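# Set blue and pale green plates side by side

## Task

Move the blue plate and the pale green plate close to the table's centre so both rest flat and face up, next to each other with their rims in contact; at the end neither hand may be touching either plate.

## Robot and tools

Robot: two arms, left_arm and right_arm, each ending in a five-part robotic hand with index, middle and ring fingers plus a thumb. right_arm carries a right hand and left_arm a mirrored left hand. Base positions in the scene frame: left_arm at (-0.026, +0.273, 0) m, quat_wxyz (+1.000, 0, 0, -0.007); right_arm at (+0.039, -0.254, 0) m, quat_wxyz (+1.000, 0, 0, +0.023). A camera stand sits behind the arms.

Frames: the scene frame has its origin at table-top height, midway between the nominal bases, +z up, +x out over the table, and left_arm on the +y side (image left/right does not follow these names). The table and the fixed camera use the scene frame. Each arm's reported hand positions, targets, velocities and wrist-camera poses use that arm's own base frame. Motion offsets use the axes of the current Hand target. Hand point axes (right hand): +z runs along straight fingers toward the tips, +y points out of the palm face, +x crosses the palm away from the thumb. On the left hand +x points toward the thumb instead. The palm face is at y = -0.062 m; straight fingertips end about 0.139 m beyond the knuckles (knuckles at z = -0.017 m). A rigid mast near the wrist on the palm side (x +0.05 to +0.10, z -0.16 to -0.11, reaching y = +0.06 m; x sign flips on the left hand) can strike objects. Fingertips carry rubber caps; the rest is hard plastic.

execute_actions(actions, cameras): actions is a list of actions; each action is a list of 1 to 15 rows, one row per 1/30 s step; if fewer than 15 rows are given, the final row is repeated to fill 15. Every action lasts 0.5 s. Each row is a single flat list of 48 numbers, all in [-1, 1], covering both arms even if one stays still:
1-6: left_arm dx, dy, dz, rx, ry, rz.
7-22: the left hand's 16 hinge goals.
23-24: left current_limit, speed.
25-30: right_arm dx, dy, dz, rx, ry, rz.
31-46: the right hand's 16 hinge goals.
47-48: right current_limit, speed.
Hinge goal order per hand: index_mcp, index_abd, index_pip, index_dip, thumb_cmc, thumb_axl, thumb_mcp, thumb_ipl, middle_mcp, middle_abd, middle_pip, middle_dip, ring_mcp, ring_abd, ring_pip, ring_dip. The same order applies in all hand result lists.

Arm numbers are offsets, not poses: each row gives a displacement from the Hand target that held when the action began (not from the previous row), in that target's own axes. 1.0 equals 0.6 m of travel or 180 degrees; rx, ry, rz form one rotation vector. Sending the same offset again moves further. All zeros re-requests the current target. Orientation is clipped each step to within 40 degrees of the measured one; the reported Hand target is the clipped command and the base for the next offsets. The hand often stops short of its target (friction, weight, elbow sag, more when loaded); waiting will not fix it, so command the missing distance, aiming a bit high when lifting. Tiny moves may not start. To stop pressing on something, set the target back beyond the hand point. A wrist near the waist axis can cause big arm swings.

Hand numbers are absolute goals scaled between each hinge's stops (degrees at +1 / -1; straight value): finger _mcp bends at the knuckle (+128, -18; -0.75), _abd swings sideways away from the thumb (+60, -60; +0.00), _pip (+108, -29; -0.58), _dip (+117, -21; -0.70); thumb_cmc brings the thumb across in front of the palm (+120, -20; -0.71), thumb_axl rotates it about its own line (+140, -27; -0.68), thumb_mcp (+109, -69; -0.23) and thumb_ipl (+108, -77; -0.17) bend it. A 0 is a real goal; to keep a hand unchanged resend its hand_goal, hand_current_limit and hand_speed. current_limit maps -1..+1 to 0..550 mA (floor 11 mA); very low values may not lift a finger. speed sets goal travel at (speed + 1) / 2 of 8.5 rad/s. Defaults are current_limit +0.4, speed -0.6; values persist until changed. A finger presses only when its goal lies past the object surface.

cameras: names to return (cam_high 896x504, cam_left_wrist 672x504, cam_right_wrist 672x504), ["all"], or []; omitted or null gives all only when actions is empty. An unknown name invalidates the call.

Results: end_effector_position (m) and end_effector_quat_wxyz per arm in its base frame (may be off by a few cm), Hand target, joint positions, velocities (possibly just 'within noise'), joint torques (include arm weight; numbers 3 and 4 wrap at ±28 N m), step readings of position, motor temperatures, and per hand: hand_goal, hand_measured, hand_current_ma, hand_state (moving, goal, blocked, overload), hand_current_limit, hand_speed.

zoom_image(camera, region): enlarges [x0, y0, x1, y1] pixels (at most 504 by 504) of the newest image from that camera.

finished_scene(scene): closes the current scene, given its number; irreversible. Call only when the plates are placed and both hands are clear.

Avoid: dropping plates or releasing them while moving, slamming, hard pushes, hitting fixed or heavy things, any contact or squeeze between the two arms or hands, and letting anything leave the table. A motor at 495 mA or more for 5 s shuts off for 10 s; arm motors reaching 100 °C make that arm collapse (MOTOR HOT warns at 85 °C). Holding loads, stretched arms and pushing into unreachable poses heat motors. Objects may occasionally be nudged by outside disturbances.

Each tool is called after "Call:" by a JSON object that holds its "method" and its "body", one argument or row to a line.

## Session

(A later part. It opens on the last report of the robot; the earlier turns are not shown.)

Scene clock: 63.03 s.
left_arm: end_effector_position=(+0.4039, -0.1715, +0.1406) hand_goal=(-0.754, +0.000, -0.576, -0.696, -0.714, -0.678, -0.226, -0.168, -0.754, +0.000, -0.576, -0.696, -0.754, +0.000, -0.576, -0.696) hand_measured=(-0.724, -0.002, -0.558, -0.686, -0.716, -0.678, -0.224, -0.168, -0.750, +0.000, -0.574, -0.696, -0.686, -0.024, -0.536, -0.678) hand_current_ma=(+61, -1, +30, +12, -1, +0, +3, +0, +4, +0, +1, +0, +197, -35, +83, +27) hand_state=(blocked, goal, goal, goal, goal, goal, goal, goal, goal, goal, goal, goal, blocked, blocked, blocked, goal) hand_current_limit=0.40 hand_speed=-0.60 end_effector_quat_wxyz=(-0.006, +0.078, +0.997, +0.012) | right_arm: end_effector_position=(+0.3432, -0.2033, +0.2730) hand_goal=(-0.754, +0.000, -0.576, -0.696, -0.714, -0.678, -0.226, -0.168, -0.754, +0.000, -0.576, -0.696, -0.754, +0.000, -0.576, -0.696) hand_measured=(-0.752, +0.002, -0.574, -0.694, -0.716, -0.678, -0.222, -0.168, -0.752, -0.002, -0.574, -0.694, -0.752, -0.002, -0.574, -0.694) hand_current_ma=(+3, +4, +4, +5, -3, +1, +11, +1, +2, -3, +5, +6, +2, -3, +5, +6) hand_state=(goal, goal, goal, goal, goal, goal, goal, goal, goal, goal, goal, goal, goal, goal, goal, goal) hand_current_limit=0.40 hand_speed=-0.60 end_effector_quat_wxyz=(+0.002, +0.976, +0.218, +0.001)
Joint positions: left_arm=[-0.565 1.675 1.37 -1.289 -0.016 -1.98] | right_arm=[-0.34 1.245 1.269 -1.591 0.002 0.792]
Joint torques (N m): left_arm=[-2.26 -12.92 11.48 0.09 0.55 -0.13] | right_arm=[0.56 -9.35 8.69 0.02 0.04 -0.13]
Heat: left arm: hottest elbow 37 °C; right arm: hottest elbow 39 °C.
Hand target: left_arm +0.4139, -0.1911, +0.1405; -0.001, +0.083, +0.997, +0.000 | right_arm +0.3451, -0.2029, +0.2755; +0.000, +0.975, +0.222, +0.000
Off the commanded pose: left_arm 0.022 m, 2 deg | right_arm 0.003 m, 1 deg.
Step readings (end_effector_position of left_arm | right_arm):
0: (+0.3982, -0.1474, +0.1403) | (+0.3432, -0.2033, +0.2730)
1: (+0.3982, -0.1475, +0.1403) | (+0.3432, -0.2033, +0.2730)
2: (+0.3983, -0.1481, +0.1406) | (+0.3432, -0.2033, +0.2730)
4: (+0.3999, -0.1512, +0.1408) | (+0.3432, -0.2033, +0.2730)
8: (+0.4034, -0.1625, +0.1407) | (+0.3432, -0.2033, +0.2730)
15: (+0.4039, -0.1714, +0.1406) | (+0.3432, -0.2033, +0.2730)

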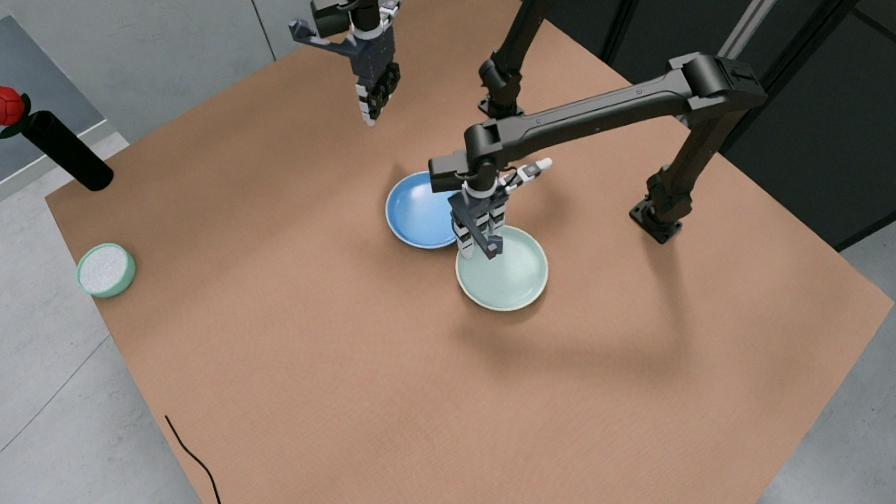

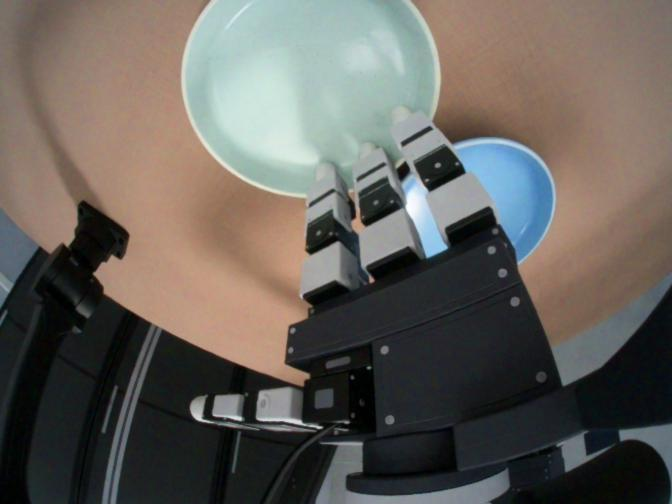

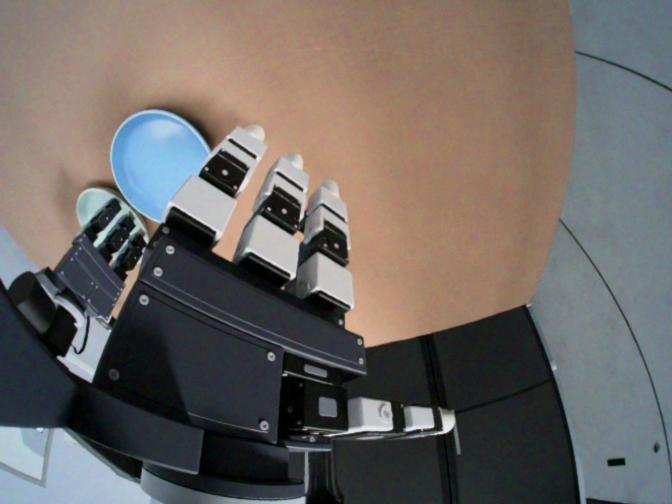

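Call:
{"method": "execute_actions", "body": {
  "actions": [
    [[-0.009,-0.028,0,0,0,0,-0.754,0,-0.576,-0.696,-0.714,-0.678,-0.226,-0.168,-0.754,0,-0.576,-0.696,-0.754,0,-0.576,-0.696,0.4,-0.6,0,0,0,0,0,0,-0.754,0,-0.576,-0.696,-0.714,-0.678,-0.226,-0.168,-0.754,0,-0.576,-0.696,-0.754,0,-0.576,-0.696,0.4,-0.6]]
  ],
  "cameras": ["all"]
}}

Call:
{"method": "zoom_image", "body": {
  "camera": "cam_high",
  "region": [370, 140, 610, 320]
}}

Call:
{"method": "zoom_image", "body": {
  "camera": "cam_left_wrist",
  "region": [380, 80, 580, 280]
}}

Scene clock: 64.07 s.
left_arm: end_effector_position=(+0.4070, -0.1852, +0.1412) hand_goal=(-0.754, +0.000, -0.576, -0.696, -0.714, -0.678, -0.226, -0.168, -0.754, +0.000, -0.576, -0.696, -0.754, +0.000, -0.576, -0.696) hand_measured=(-0.722, -0.002, -0.558, -0.686, -0.716, -0.678, -0.224, -0.168, -0.750, +0.000, -0.574, -0.696, -0.686, -0.024, -0.536, -0.678) hand_current_ma=(+66, -1, +30, +12, -1, +0, +3, +0, +4, +0, +1, +0, +197, -35, +83, +27) hand_state=(blocked, goal, goal, goal, goal, goal, goal, goal, goal, goal, goal, goal, blocked, blocked, blocked, goal) hand_current_limit=0.40 hand_speed=-0.60 end_effector_quat_wxyz=(-0.006, +0.074, +0.997, +0.015) | right_arm: end_effector_position=(+0.3432, -0.2033, +0.2730) hand_goal=(-0.754, +0.000, -0.576, -0.696, -0.714, -0.678, -0.226, -0.168, -0.754, +0.000, -0.576, -0.696, -0.754, +0.000, -0.576, -0.696) hand_measured=(-0.752, +0.002, -0.574, -0.694, -0.716, -0.678, -0.222, -0.168, -0.752, -0.002, -0.574, -0.694, -0.752, -0.002, -0.574, -0.694) hand_current_ma=(+3, +4, +4, +5, -3, +1, +11, +1, +2, -3, +5, +6, +2, -3, +5, +6) hand_state=(goal, goal, goal, goal, goal, goal, goal, goal, goal, goal, goal, goal, goal, goal, goal, goal) hand_current_limit=0.40 hand_speed=-0.60 end_effector_quat_wxyz=(+0.002, +0.976, +0.218, +0.001)
Joint positions: left_arm=[-0.585 1.703 1.408 -1.301 -0.02 -2.009] | right_arm=[-0.34 1.245 1.269 -1.591 0.002 0.792]
Joint torques (N m): left_arm=[-2.43 -13.16 11.75 0.2 0.67 -0.1] | right_arm=[0.56 -9.29 8.7 0.05 0.04 -0.13]
Heat: left arm: hottest elbow 37 °C; right arm: hottest elbow 39 °C.
Hand target: left_arm +0.4165, -0.2087, +0.1407; +0.000, +0.084, +0.997, +0.000 | right_arm +0.3451, -0.2029, +0.2755; +0.000, +0.975, +0.222, +0.000
Off the commanded pose: left_arm 0.025 m, 2 deg | right_arm 0.003 m, 1 deg.
Step readings (end_effector_position of left_arm | right_arm):
0: (+0.4040, -0.1715, +0.1407) | (+0.3432, -0.2033, +0.2730)
1: (+0.4039, -0.1717, +0.1407) | (+0.3432, -0.2033, +0.2730)
2: (+0.4040, -0.1720, +0.1409) | (+0.3432, -0.2033, +0.2730)
4: (+0.4049, -0.1739, +0.1409) | (+0.3432, -0.2033, +0.2730)
8: (+0.4070, -0.1813, +0.1408) | (+0.3432, -0.2033, +0.2730)
15: (+0.4069, -0.1851, +0.1411) | (+0.3432, -0.2033, +0.2730)

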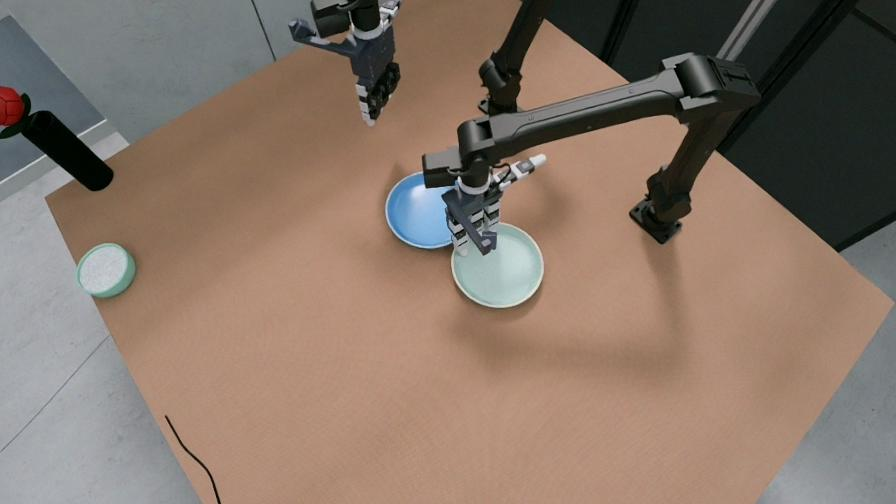

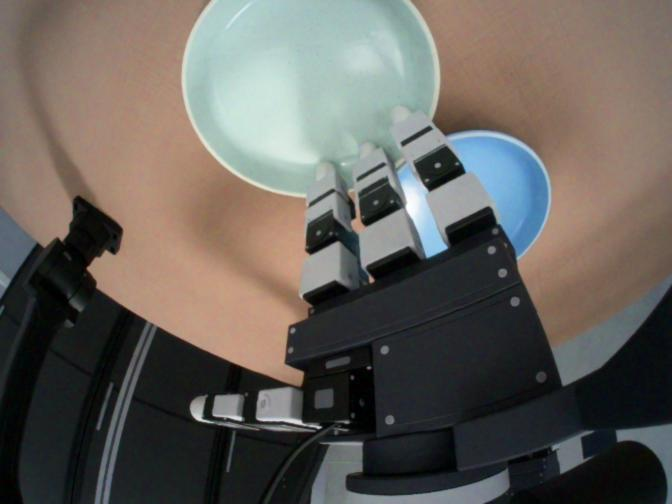

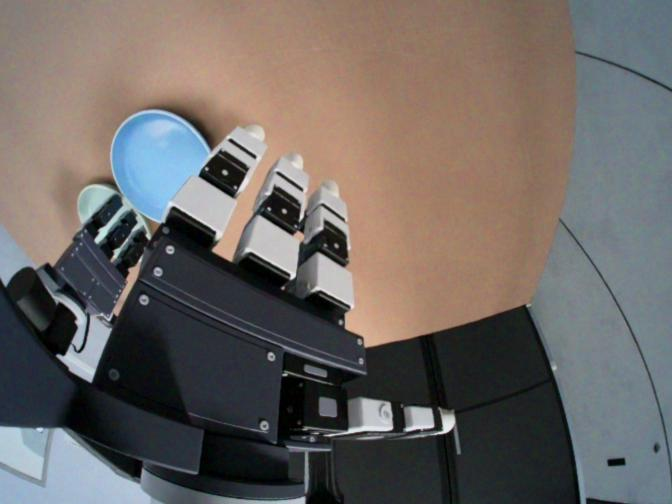

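Scaled by 2.100 from the camera's 896x504 image, which has a finer 1280x720 frame.

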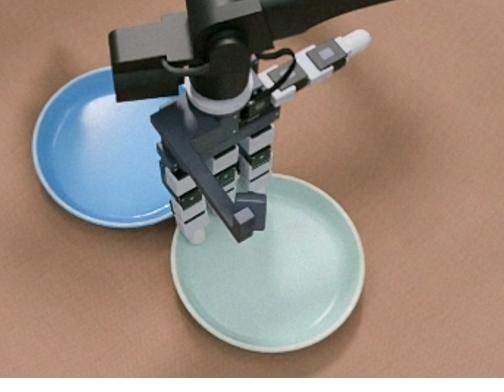

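Scaled by 2.520 from the camera's 672x504 image, which has a finer 960x720 frame.

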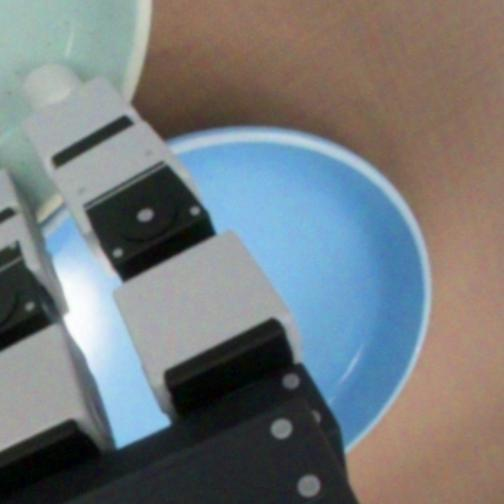

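Call:
{"method": "execute_actions", "body": {
  "actions": [
    [[-0.008,-0.024,0,0,0,0,-0.754,0,-0.576,-0.696,-0.714,-0.678,-0.226,-0.168,-0.754,0,-0.576,-0.696,-0.754,0,-0.576,-0.696,0.4,-0.6,0,0,0,0,0,0,-0.754,0,-0.576,-0.696,-0.714,-0.678,-0.226,-0.168,-0.754,0,-0.576,-0.696,-0.754,0,-0.576,-0.696,0.4,-0.6]]
  ],
  "cameras": ["all"]
}}

Call:
{"method": "zoom_image", "body": {
  "camera": "cam_high",
  "region": [370, 140, 610, 320]
}}

Call:
{"method": "zoom_image", "body": {
  "camera": "cam_left_wrist",
  "region": [380, 80, 580, 280]
}}

Scene clock: 65.17 s.
left_arm: end_effector_position=(+0.4075, -0.1905, +0.1424) hand_goal=(-0.754, +0.000, -0.576, -0.696, -0.714, -0.678, -0.226, -0.168, -0.754, +0.000, -0.576, -0.696, -0.754, +0.000, -0.576, -0.696) hand_measured=(-0.712, -0.002, -0.550, -0.684, -0.716, -0.678, -0.224, -0.168, -0.740, -0.006, -0.570, -0.694, -0.678, -0.028, -0.534, -0.678) hand_current_ma=(+98, -1, +44, +14, -1, +0, +3, +0, +21, -5, +6, +1, +224, -41, +90, +29) hand_state=(blocked, goal, blocked, goal, goal, goal, goal, goal, goal, goal, goal, goal, blocked, blocked, blocked, goal) hand_current_limit=0.40 hand_speed=-0.60 end_effector_quat_wxyz=(-0.012, +0.067, +0.997, +0.023) | right_arm: end_effector_position=(+0.3432, -0.2033, +0.2730) hand_goal=(-0.754, +0.000, -0.576, -0.696, -0.714, -0.678, -0.226, -0.168, -0.754, +0.000, -0.576, -0.696, -0.754, +0.000, -0.576, -0.696) hand_measured=(-0.752, +0.002, -0.574, -0.694, -0.716, -0.678, -0.222, -0.168, -0.752, -0.002, -0.574, -0.694, -0.752, -0.002, -0.574, -0.694) hand_current_ma=(+3, +4, +4, +5, -3, +1, +11, +1, +2, -3, +5, +6, +2, -3, +5, +6) hand_state=(goal, goal, goal, goal, goal, goal, goal, goal, goal, goal, goal, goal, goal, goal, goal, goal) hand_current_limit=0.40 hand_speed=-0.60 end_effector_quat_wxyz=(+0.002, +0.976, +0.218, +0.001)
Joint positions: left_arm=[-0.594 1.724 1.435 -1.324 -0.027 -2.032] | right_arm=[-0.34 1.245 1.269 -1.591 0.002 0.792]
Joint torques (N m): left_arm=[-3.66 -12.92 12.29 0.7 0.98 -0.07] | right_arm=[0.62 -9.29 8.7 0.03 0.04 -0.12]
Heat: left arm: hottest elbow 37 °C; right arm: hottest elbow 39 °C.
Hand target: left_arm +0.4188, -0.2237, +0.1406; +0.000, +0.084, +0.997, +0.000 | right_arm +0.3451, -0.2029, +0.2755; +0.000, +0.975, +0.222, +0.000
Off the commanded pose: left_arm 0.035 m, 3 deg | right_arm 0.003 m, 1 deg.
Step readings (end_effector_position of left_arm | right_arm):
0: (+0.4070, -0.1852, +0.1412) | (+0.3432, -0.2033, +0.2730)
1: (+0.4070, -0.1852, +0.1412) | (+0.3432, -0.2033, +0.2730)
2: (+0.4071, -0.1856, +0.1414) | (+0.3432, -0.2033, +0.2730)
4: (+0.4074, -0.1868, +0.1416) | (+0.3432, -0.2033, +0.2730)
8: (+0.4076, -0.1895, +0.1422) | (+0.3432, -0.2033, +0.2730)
15: (+0.4075, -0.1904, +0.1423) | (+0.3432, -0.2033, +0.2730)

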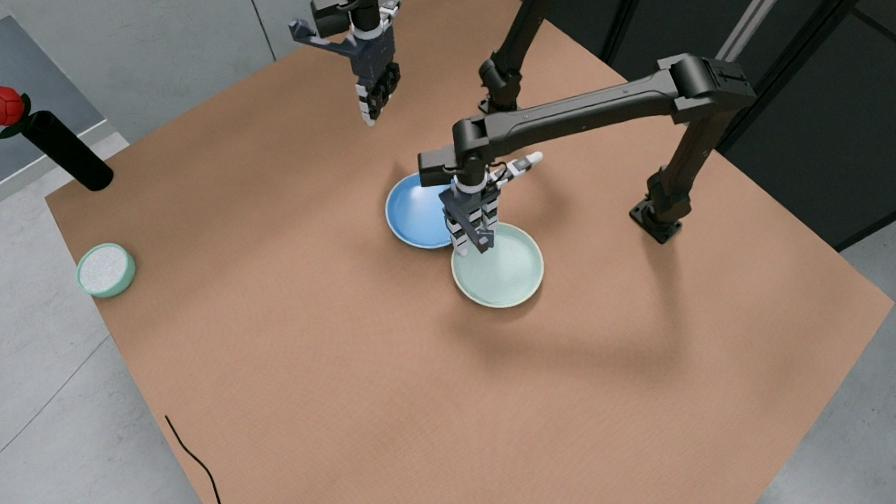

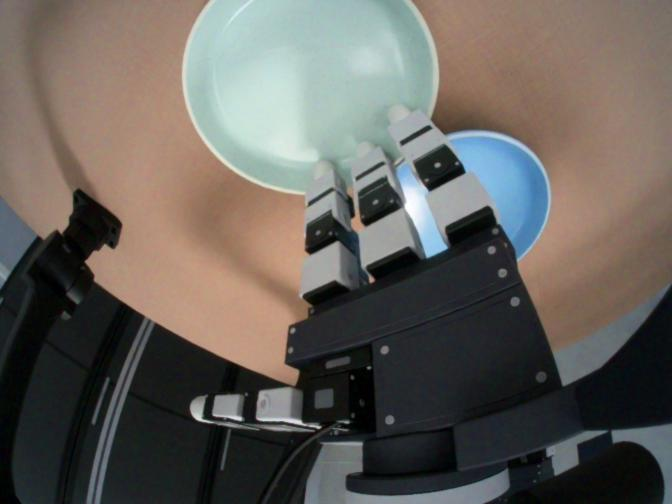

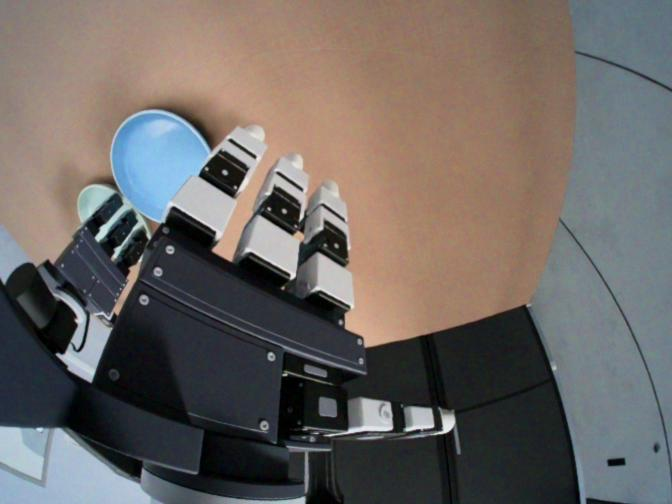

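Scaled by 2.100 from the camera's 896x504 image, which has a finer 1280x720 frame.

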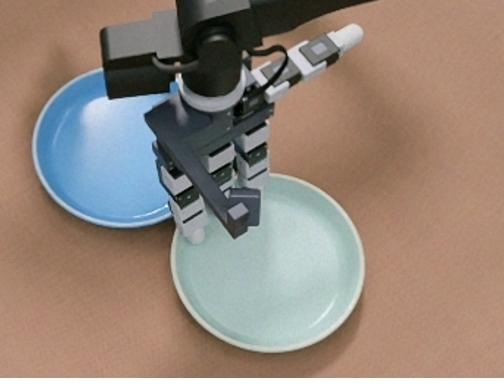

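Scaled by 2.520 from the camera's 672x504 image, which has a finer 960x720 frame.

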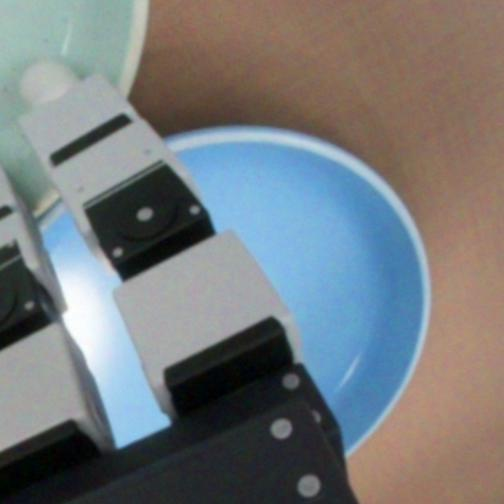

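Call:
{"method": "execute_actions", "body": {
  "actions": [
    [[0.008,0.036,-0.012,0,0,0,-0.754,0,-0.576,-0.696,-0.714,-0.678,-0.226,-0.168,-0.754,0,-0.576,-0.696,-0.754,0,-0.576,-0.696,0.4,-0.6,0,0,0,0,0,0,-0.754,0,-0.576,-0.696,-0.714,-0.678,-0.226,-0.168,-0.754,0,-0.576,-0.696,-0.754,0,-0.576,-0.696,0.4,-0.6]],
    [[0.003,0.015,-0.025,0,0,0,-0.754,0,-0.576,-0.696,-0.714,-0.678,-0.226,-0.168,-0.754,0,-0.576,-0.696,-0.754,0,-0.576,-0.696,0.4,-0.6,0,0,0,0,0,0,-0.754,0,-0.576,-0.696,-0.714,-0.678,-0.226,-0.168,-0.754,0,-0.576,-0.696,-0.754,0,-0.576,-0.696,0.4,-0.6]],
    [[0.003,0.015,-0.05,0,0,0,-0.754,0,-0.576,-0.696,-0.714,-0.678,-0.226,-0.168,-0.754,0,-0.576,-0.696,-0.754,0,-0.576,-0.696,0.4,-0.6,0,0,0,0,0,0,-0.754,0,-0.576,-0.696,-0.714,-0.678,-0.226,-0.168,-0.754,0,-0.576,-0.696,-0.754,0,-0.576,-0.696,0.4,-0.6]],
    [[0,0,-0.08,0,0,0,-0.754,0,-0.576,-0.696,-0.714,-0.678,-0.226,-0.168,-0.754,0,-0.576,-0.696,-0.754,0,-0.576,-0.696,0.4,-0.6,0,0,0,0,0,0,-0.754,0,-0.576,-0.696,-0.714,-0.678,-0.226,-0.168,-0.754,0,-0.576,-0.696,-0.754,0,-0.576,-0.696,0.4,-0.6]],
    [[0,0,-0.08,0,0,0,-0.754,0,-0.576,-0.696,-0.714,-0.678,-0.226,-0.168,-0.754,0,-0.576,-0.696,-0.754,0,-0.576,-0.696,0.4,-0.6,0,0,0,0,0,0,-0.754,0,-0.576,-0.696,-0.714,-0.678,-0.226,-0.168,-0.754,0,-0.576,-0.696,-0.754,0,-0.576,-0.696,0.4,-0.6]]
  ],
  "cameras": ["all"]
}}

Call:
{"method": "zoom_image", "body": {
  "camera": "cam_high",
  "region": [370, 140, 610, 320]
}}

Call:
{"method": "zoom_image", "body": {
  "camera": "cam_left_wrist",
  "region": [300, 60, 580, 280]
}}

Scene clock: 69.23 s.
left_arm: end_effector_position=(+0.4082, -0.1818, +0.2733) hand_goal=(-0.754, +0.000, -0.576, -0.696, -0.714, -0.678, -0.226, -0.168, -0.754, +0.000, -0.576, -0.696, -0.754, +0.000, -0.576, -0.696) hand_measured=(-0.750, +0.002, -0.572, -0.694, -0.716, -0.678, -0.222, -0.168, -0.750, -0.002, -0.574, -0.694, -0.750, -0.002, -0.574, -0.694) hand_current_ma=(+4, +2, +3, +2, -1, +0, +3, +0, +4, -1, +2, +1, +4, -1, +2, +2) hand_state=(goal, goal, goal, goal, goal, goal, goal, goal, goal, goal, goal, goal, goal, goal, goal, goal) hand_current_limit=0.40 hand_speed=-0.60 end_effector_quat_wxyz=(-0.017, +0.084, +0.996, +0.011) | right_arm: end_effector_position=(+0.3432, -0.2033, +0.2730) hand_goal=(-0.754, +0.000, -0.576, -0.696, -0.714, -0.678, -0.226, -0.168, -0.754, +0.000, -0.576, -0.696, -0.754, +0.000, -0.576, -0.696) hand_measured=(-0.752, +0.002, -0.574, -0.694, -0.716, -0.678, -0.222, -0.168, -0.752, -0.002, -0.574, -0.694, -0.752, -0.002, -0.574, -0.694) hand_current_ma=(+3, +4, +4, +5, -3, +1, +11, +1, +2, -3, +5, +6, +2, -3, +5, +6) hand_state=(goal, goal, goal, goal, goal, goal, goal, goal, goal, goal, goal, goal, goal, goal, goal, goal) hand_current_limit=0.40 hand_speed=-0.60 end_effector_quat_wxyz=(+0.002, +0.976, +0.218, +0.001)
Joint positions: left_arm=[-0.574 1.663 1.707 -1.655 -0.003 -1.977] | right_arm=[-0.34 1.245 1.269 -1.591 0.002 0.792]
Joint torques (N m): left_arm=[0.09 -15.56 11.93 -0.44 -0.07 -0.02] | right_arm=[0.62 -9.35 8.7 0.03 0.04 -0.13]
Motor temperatures (°C): left_arm=[30 31 38 31 31 34] | right_arm=[32 29 39 31 29 27]
Heat: left arm: hottest elbow 38 °C; right arm: hottest elbow 39 °C.
Hand target: left_arm +0.4172, -0.1833, +0.2888; +0.000, +0.084, +0.996, +0.000 | right_arm +0.3451, -0.2029, +0.2755; +0.000, +0.975, +0.222, +0.000
Off the commanded pose: left_arm 0.018 m, 2 deg | right_arm 0.003 m, 1 deg.
Step readings (end_effector_position of left_arm | right_arm):
0: (+0.4075, -0.1905, +0.1424) | (+0.3432, -0.2033, +0.2730)
1: (+0.4075, -0.1905, +0.1424) | (+0.3432, -0.2033, +0.2730)
2: (+0.4074, -0.1904, +0.1424) | (+0.3432, -0.2033, +0.2730)
4: (+0.4076, -0.1902, +0.1425) | (+0.3432, -0.2033, +0.2730)
8: (+0.4082, -0.1897, +0.1423) | (+0.3432, -0.2033, +0.2730)
15: (+0.4085, -0.1893, +0.1422) | (+0.3432, -0.2033, +0.2730)
16: (+0.4086, -0.1892, +0.1422) | (+0.3432, -0.2033, +0.2730)
17: (+0.4085, -0.1888, +0.1425) | (+0.3432, -0.2033, +0.2730)
19: (+0.4087, -0.1878, +0.1429) | (+0.3432, -0.2033, +0.2730)
23: (+0.4089, -0.1857, +0.1433) | (+0.3432, -0.2033, +0.2730)
30: (+0.4092, -0.1847, +0.1436) | (+0.3432, -0.2033, +0.2730)
31: (+0.4090, -0.1846, +0.1438) | (+0.3432, -0.2033, +0.2730)
32: (+0.4079, -0.1836, +0.1446) | (+0.3432, -0.2033, +0.2730)
34: (+0.4055, -0.1818, +0.1478) | (+0.3432, -0.2033, +0.2730)
38: (+0.4033, -0.1798, +0.1605) | (+0.3432, -0.2033, +0.2730)
45: (+0.4066, -0.1808, +0.1756) | (+0.3432, -0.2033, +0.2730)
46: (+0.4066, -0.1808, +0.1761) | (+0.3432, -0.2033, +0.2730)
47: (+0.4057, -0.1802, +0.1783) | (+0.3432, -0.2033, +0.2730)
49: (+0.4036, -0.1788, +0.1861) | (+0.3432, -0.2033, +0.2730)
53: (+0.4059, -0.1803, +0.2081) | (+0.3432, -0.2033, +0.2730)
60: (+0.4084, -0.1819, +0.2240) | (+0.3432, -0.2033, +0.2730)
61: (+0.4081, -0.1817, +0.2242) | (+0.3432, -0.2033, +0.2730)
62: (+0.4070, -0.1810, +0.2268) | (+0.3432, -0.2033, +0.2730)
64: (+0.4047, -0.1795, +0.2358) | (+0.3432, -0.2033, +0.2730)
68: (+0.4082, -0.1818, +0.2606) | (+0.3432, -0.2033, +0.2730)
75: (+0.4094, -0.1826, +0.2730) | (+0.3432, -0.2033, +0.2730)

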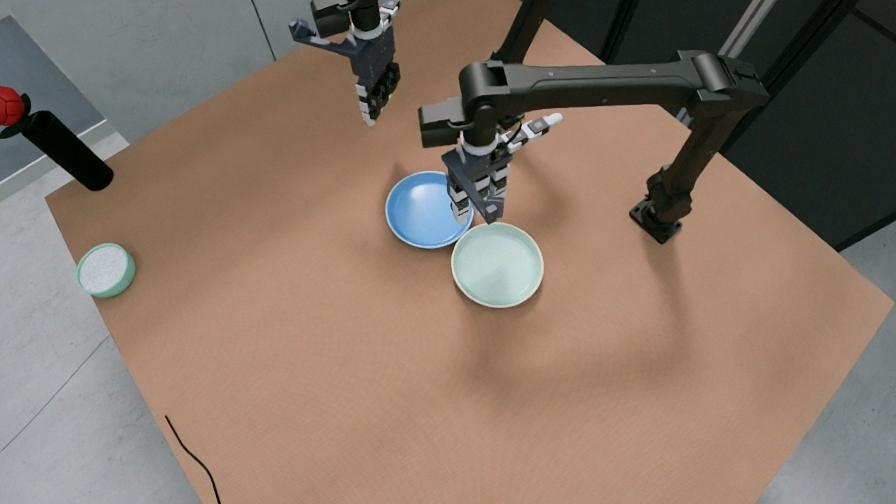

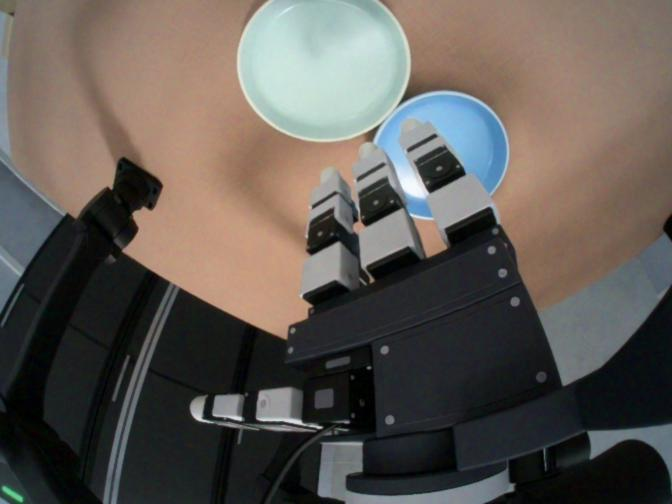

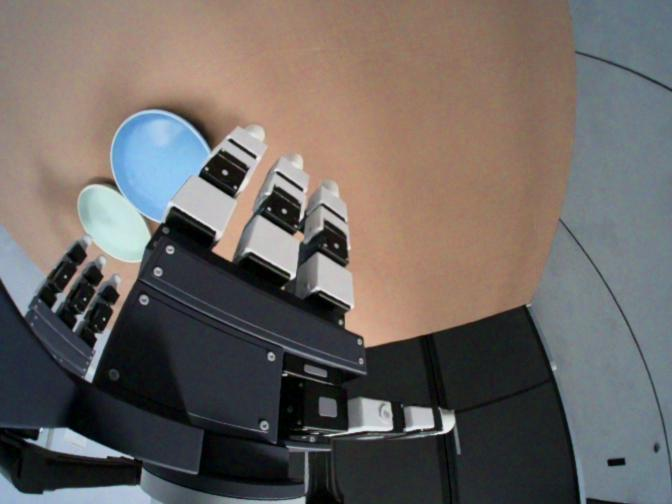

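Scaled by 2.100 from the camera's 896x504 image, which has a finer 1280x720 frame.

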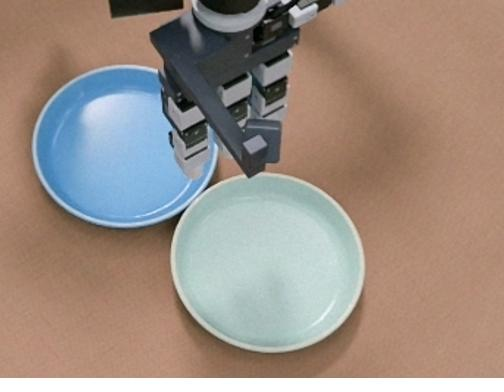

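Scaled by 1.800 from the camera's 672x504 image, which has a finer 960x720 frame.

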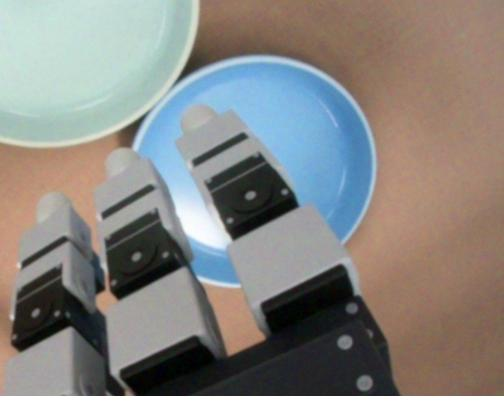

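Call:
{"method": "zoom_image", "body": {
  "camera": "cam_high",
  "region": [435, 210, 495, 260]
}}

Call:
{"method": "zoom_image", "body": {
  "camera": "cam_left_wrist",
  "region": [360, 60, 440, 130]
}}

Scaled by 8.400 from the camera's 896x504 image, which has a finer 1280x720 frame.

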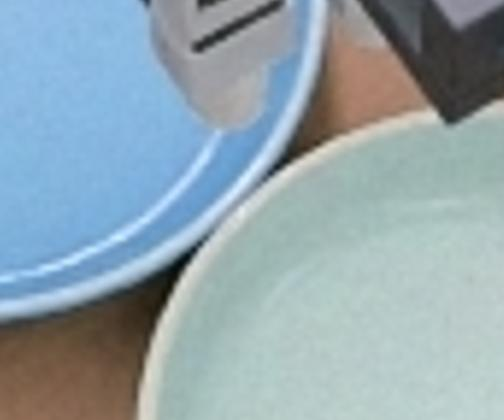

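Scaled by 6.300 from the camera's 672x504 image, which has a finer 960x720 frame.

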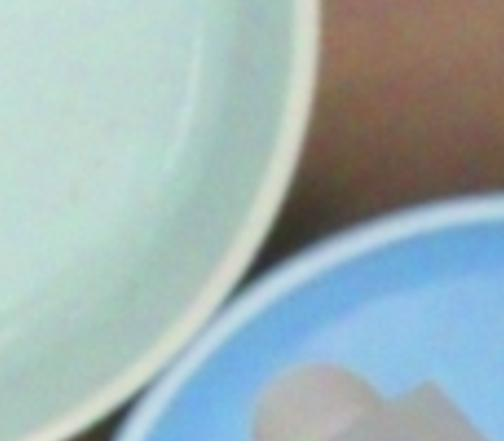

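Call:
{"method": "finished_scene", "body": {
  "scene": 1
}}

The scene is finished: the task was done.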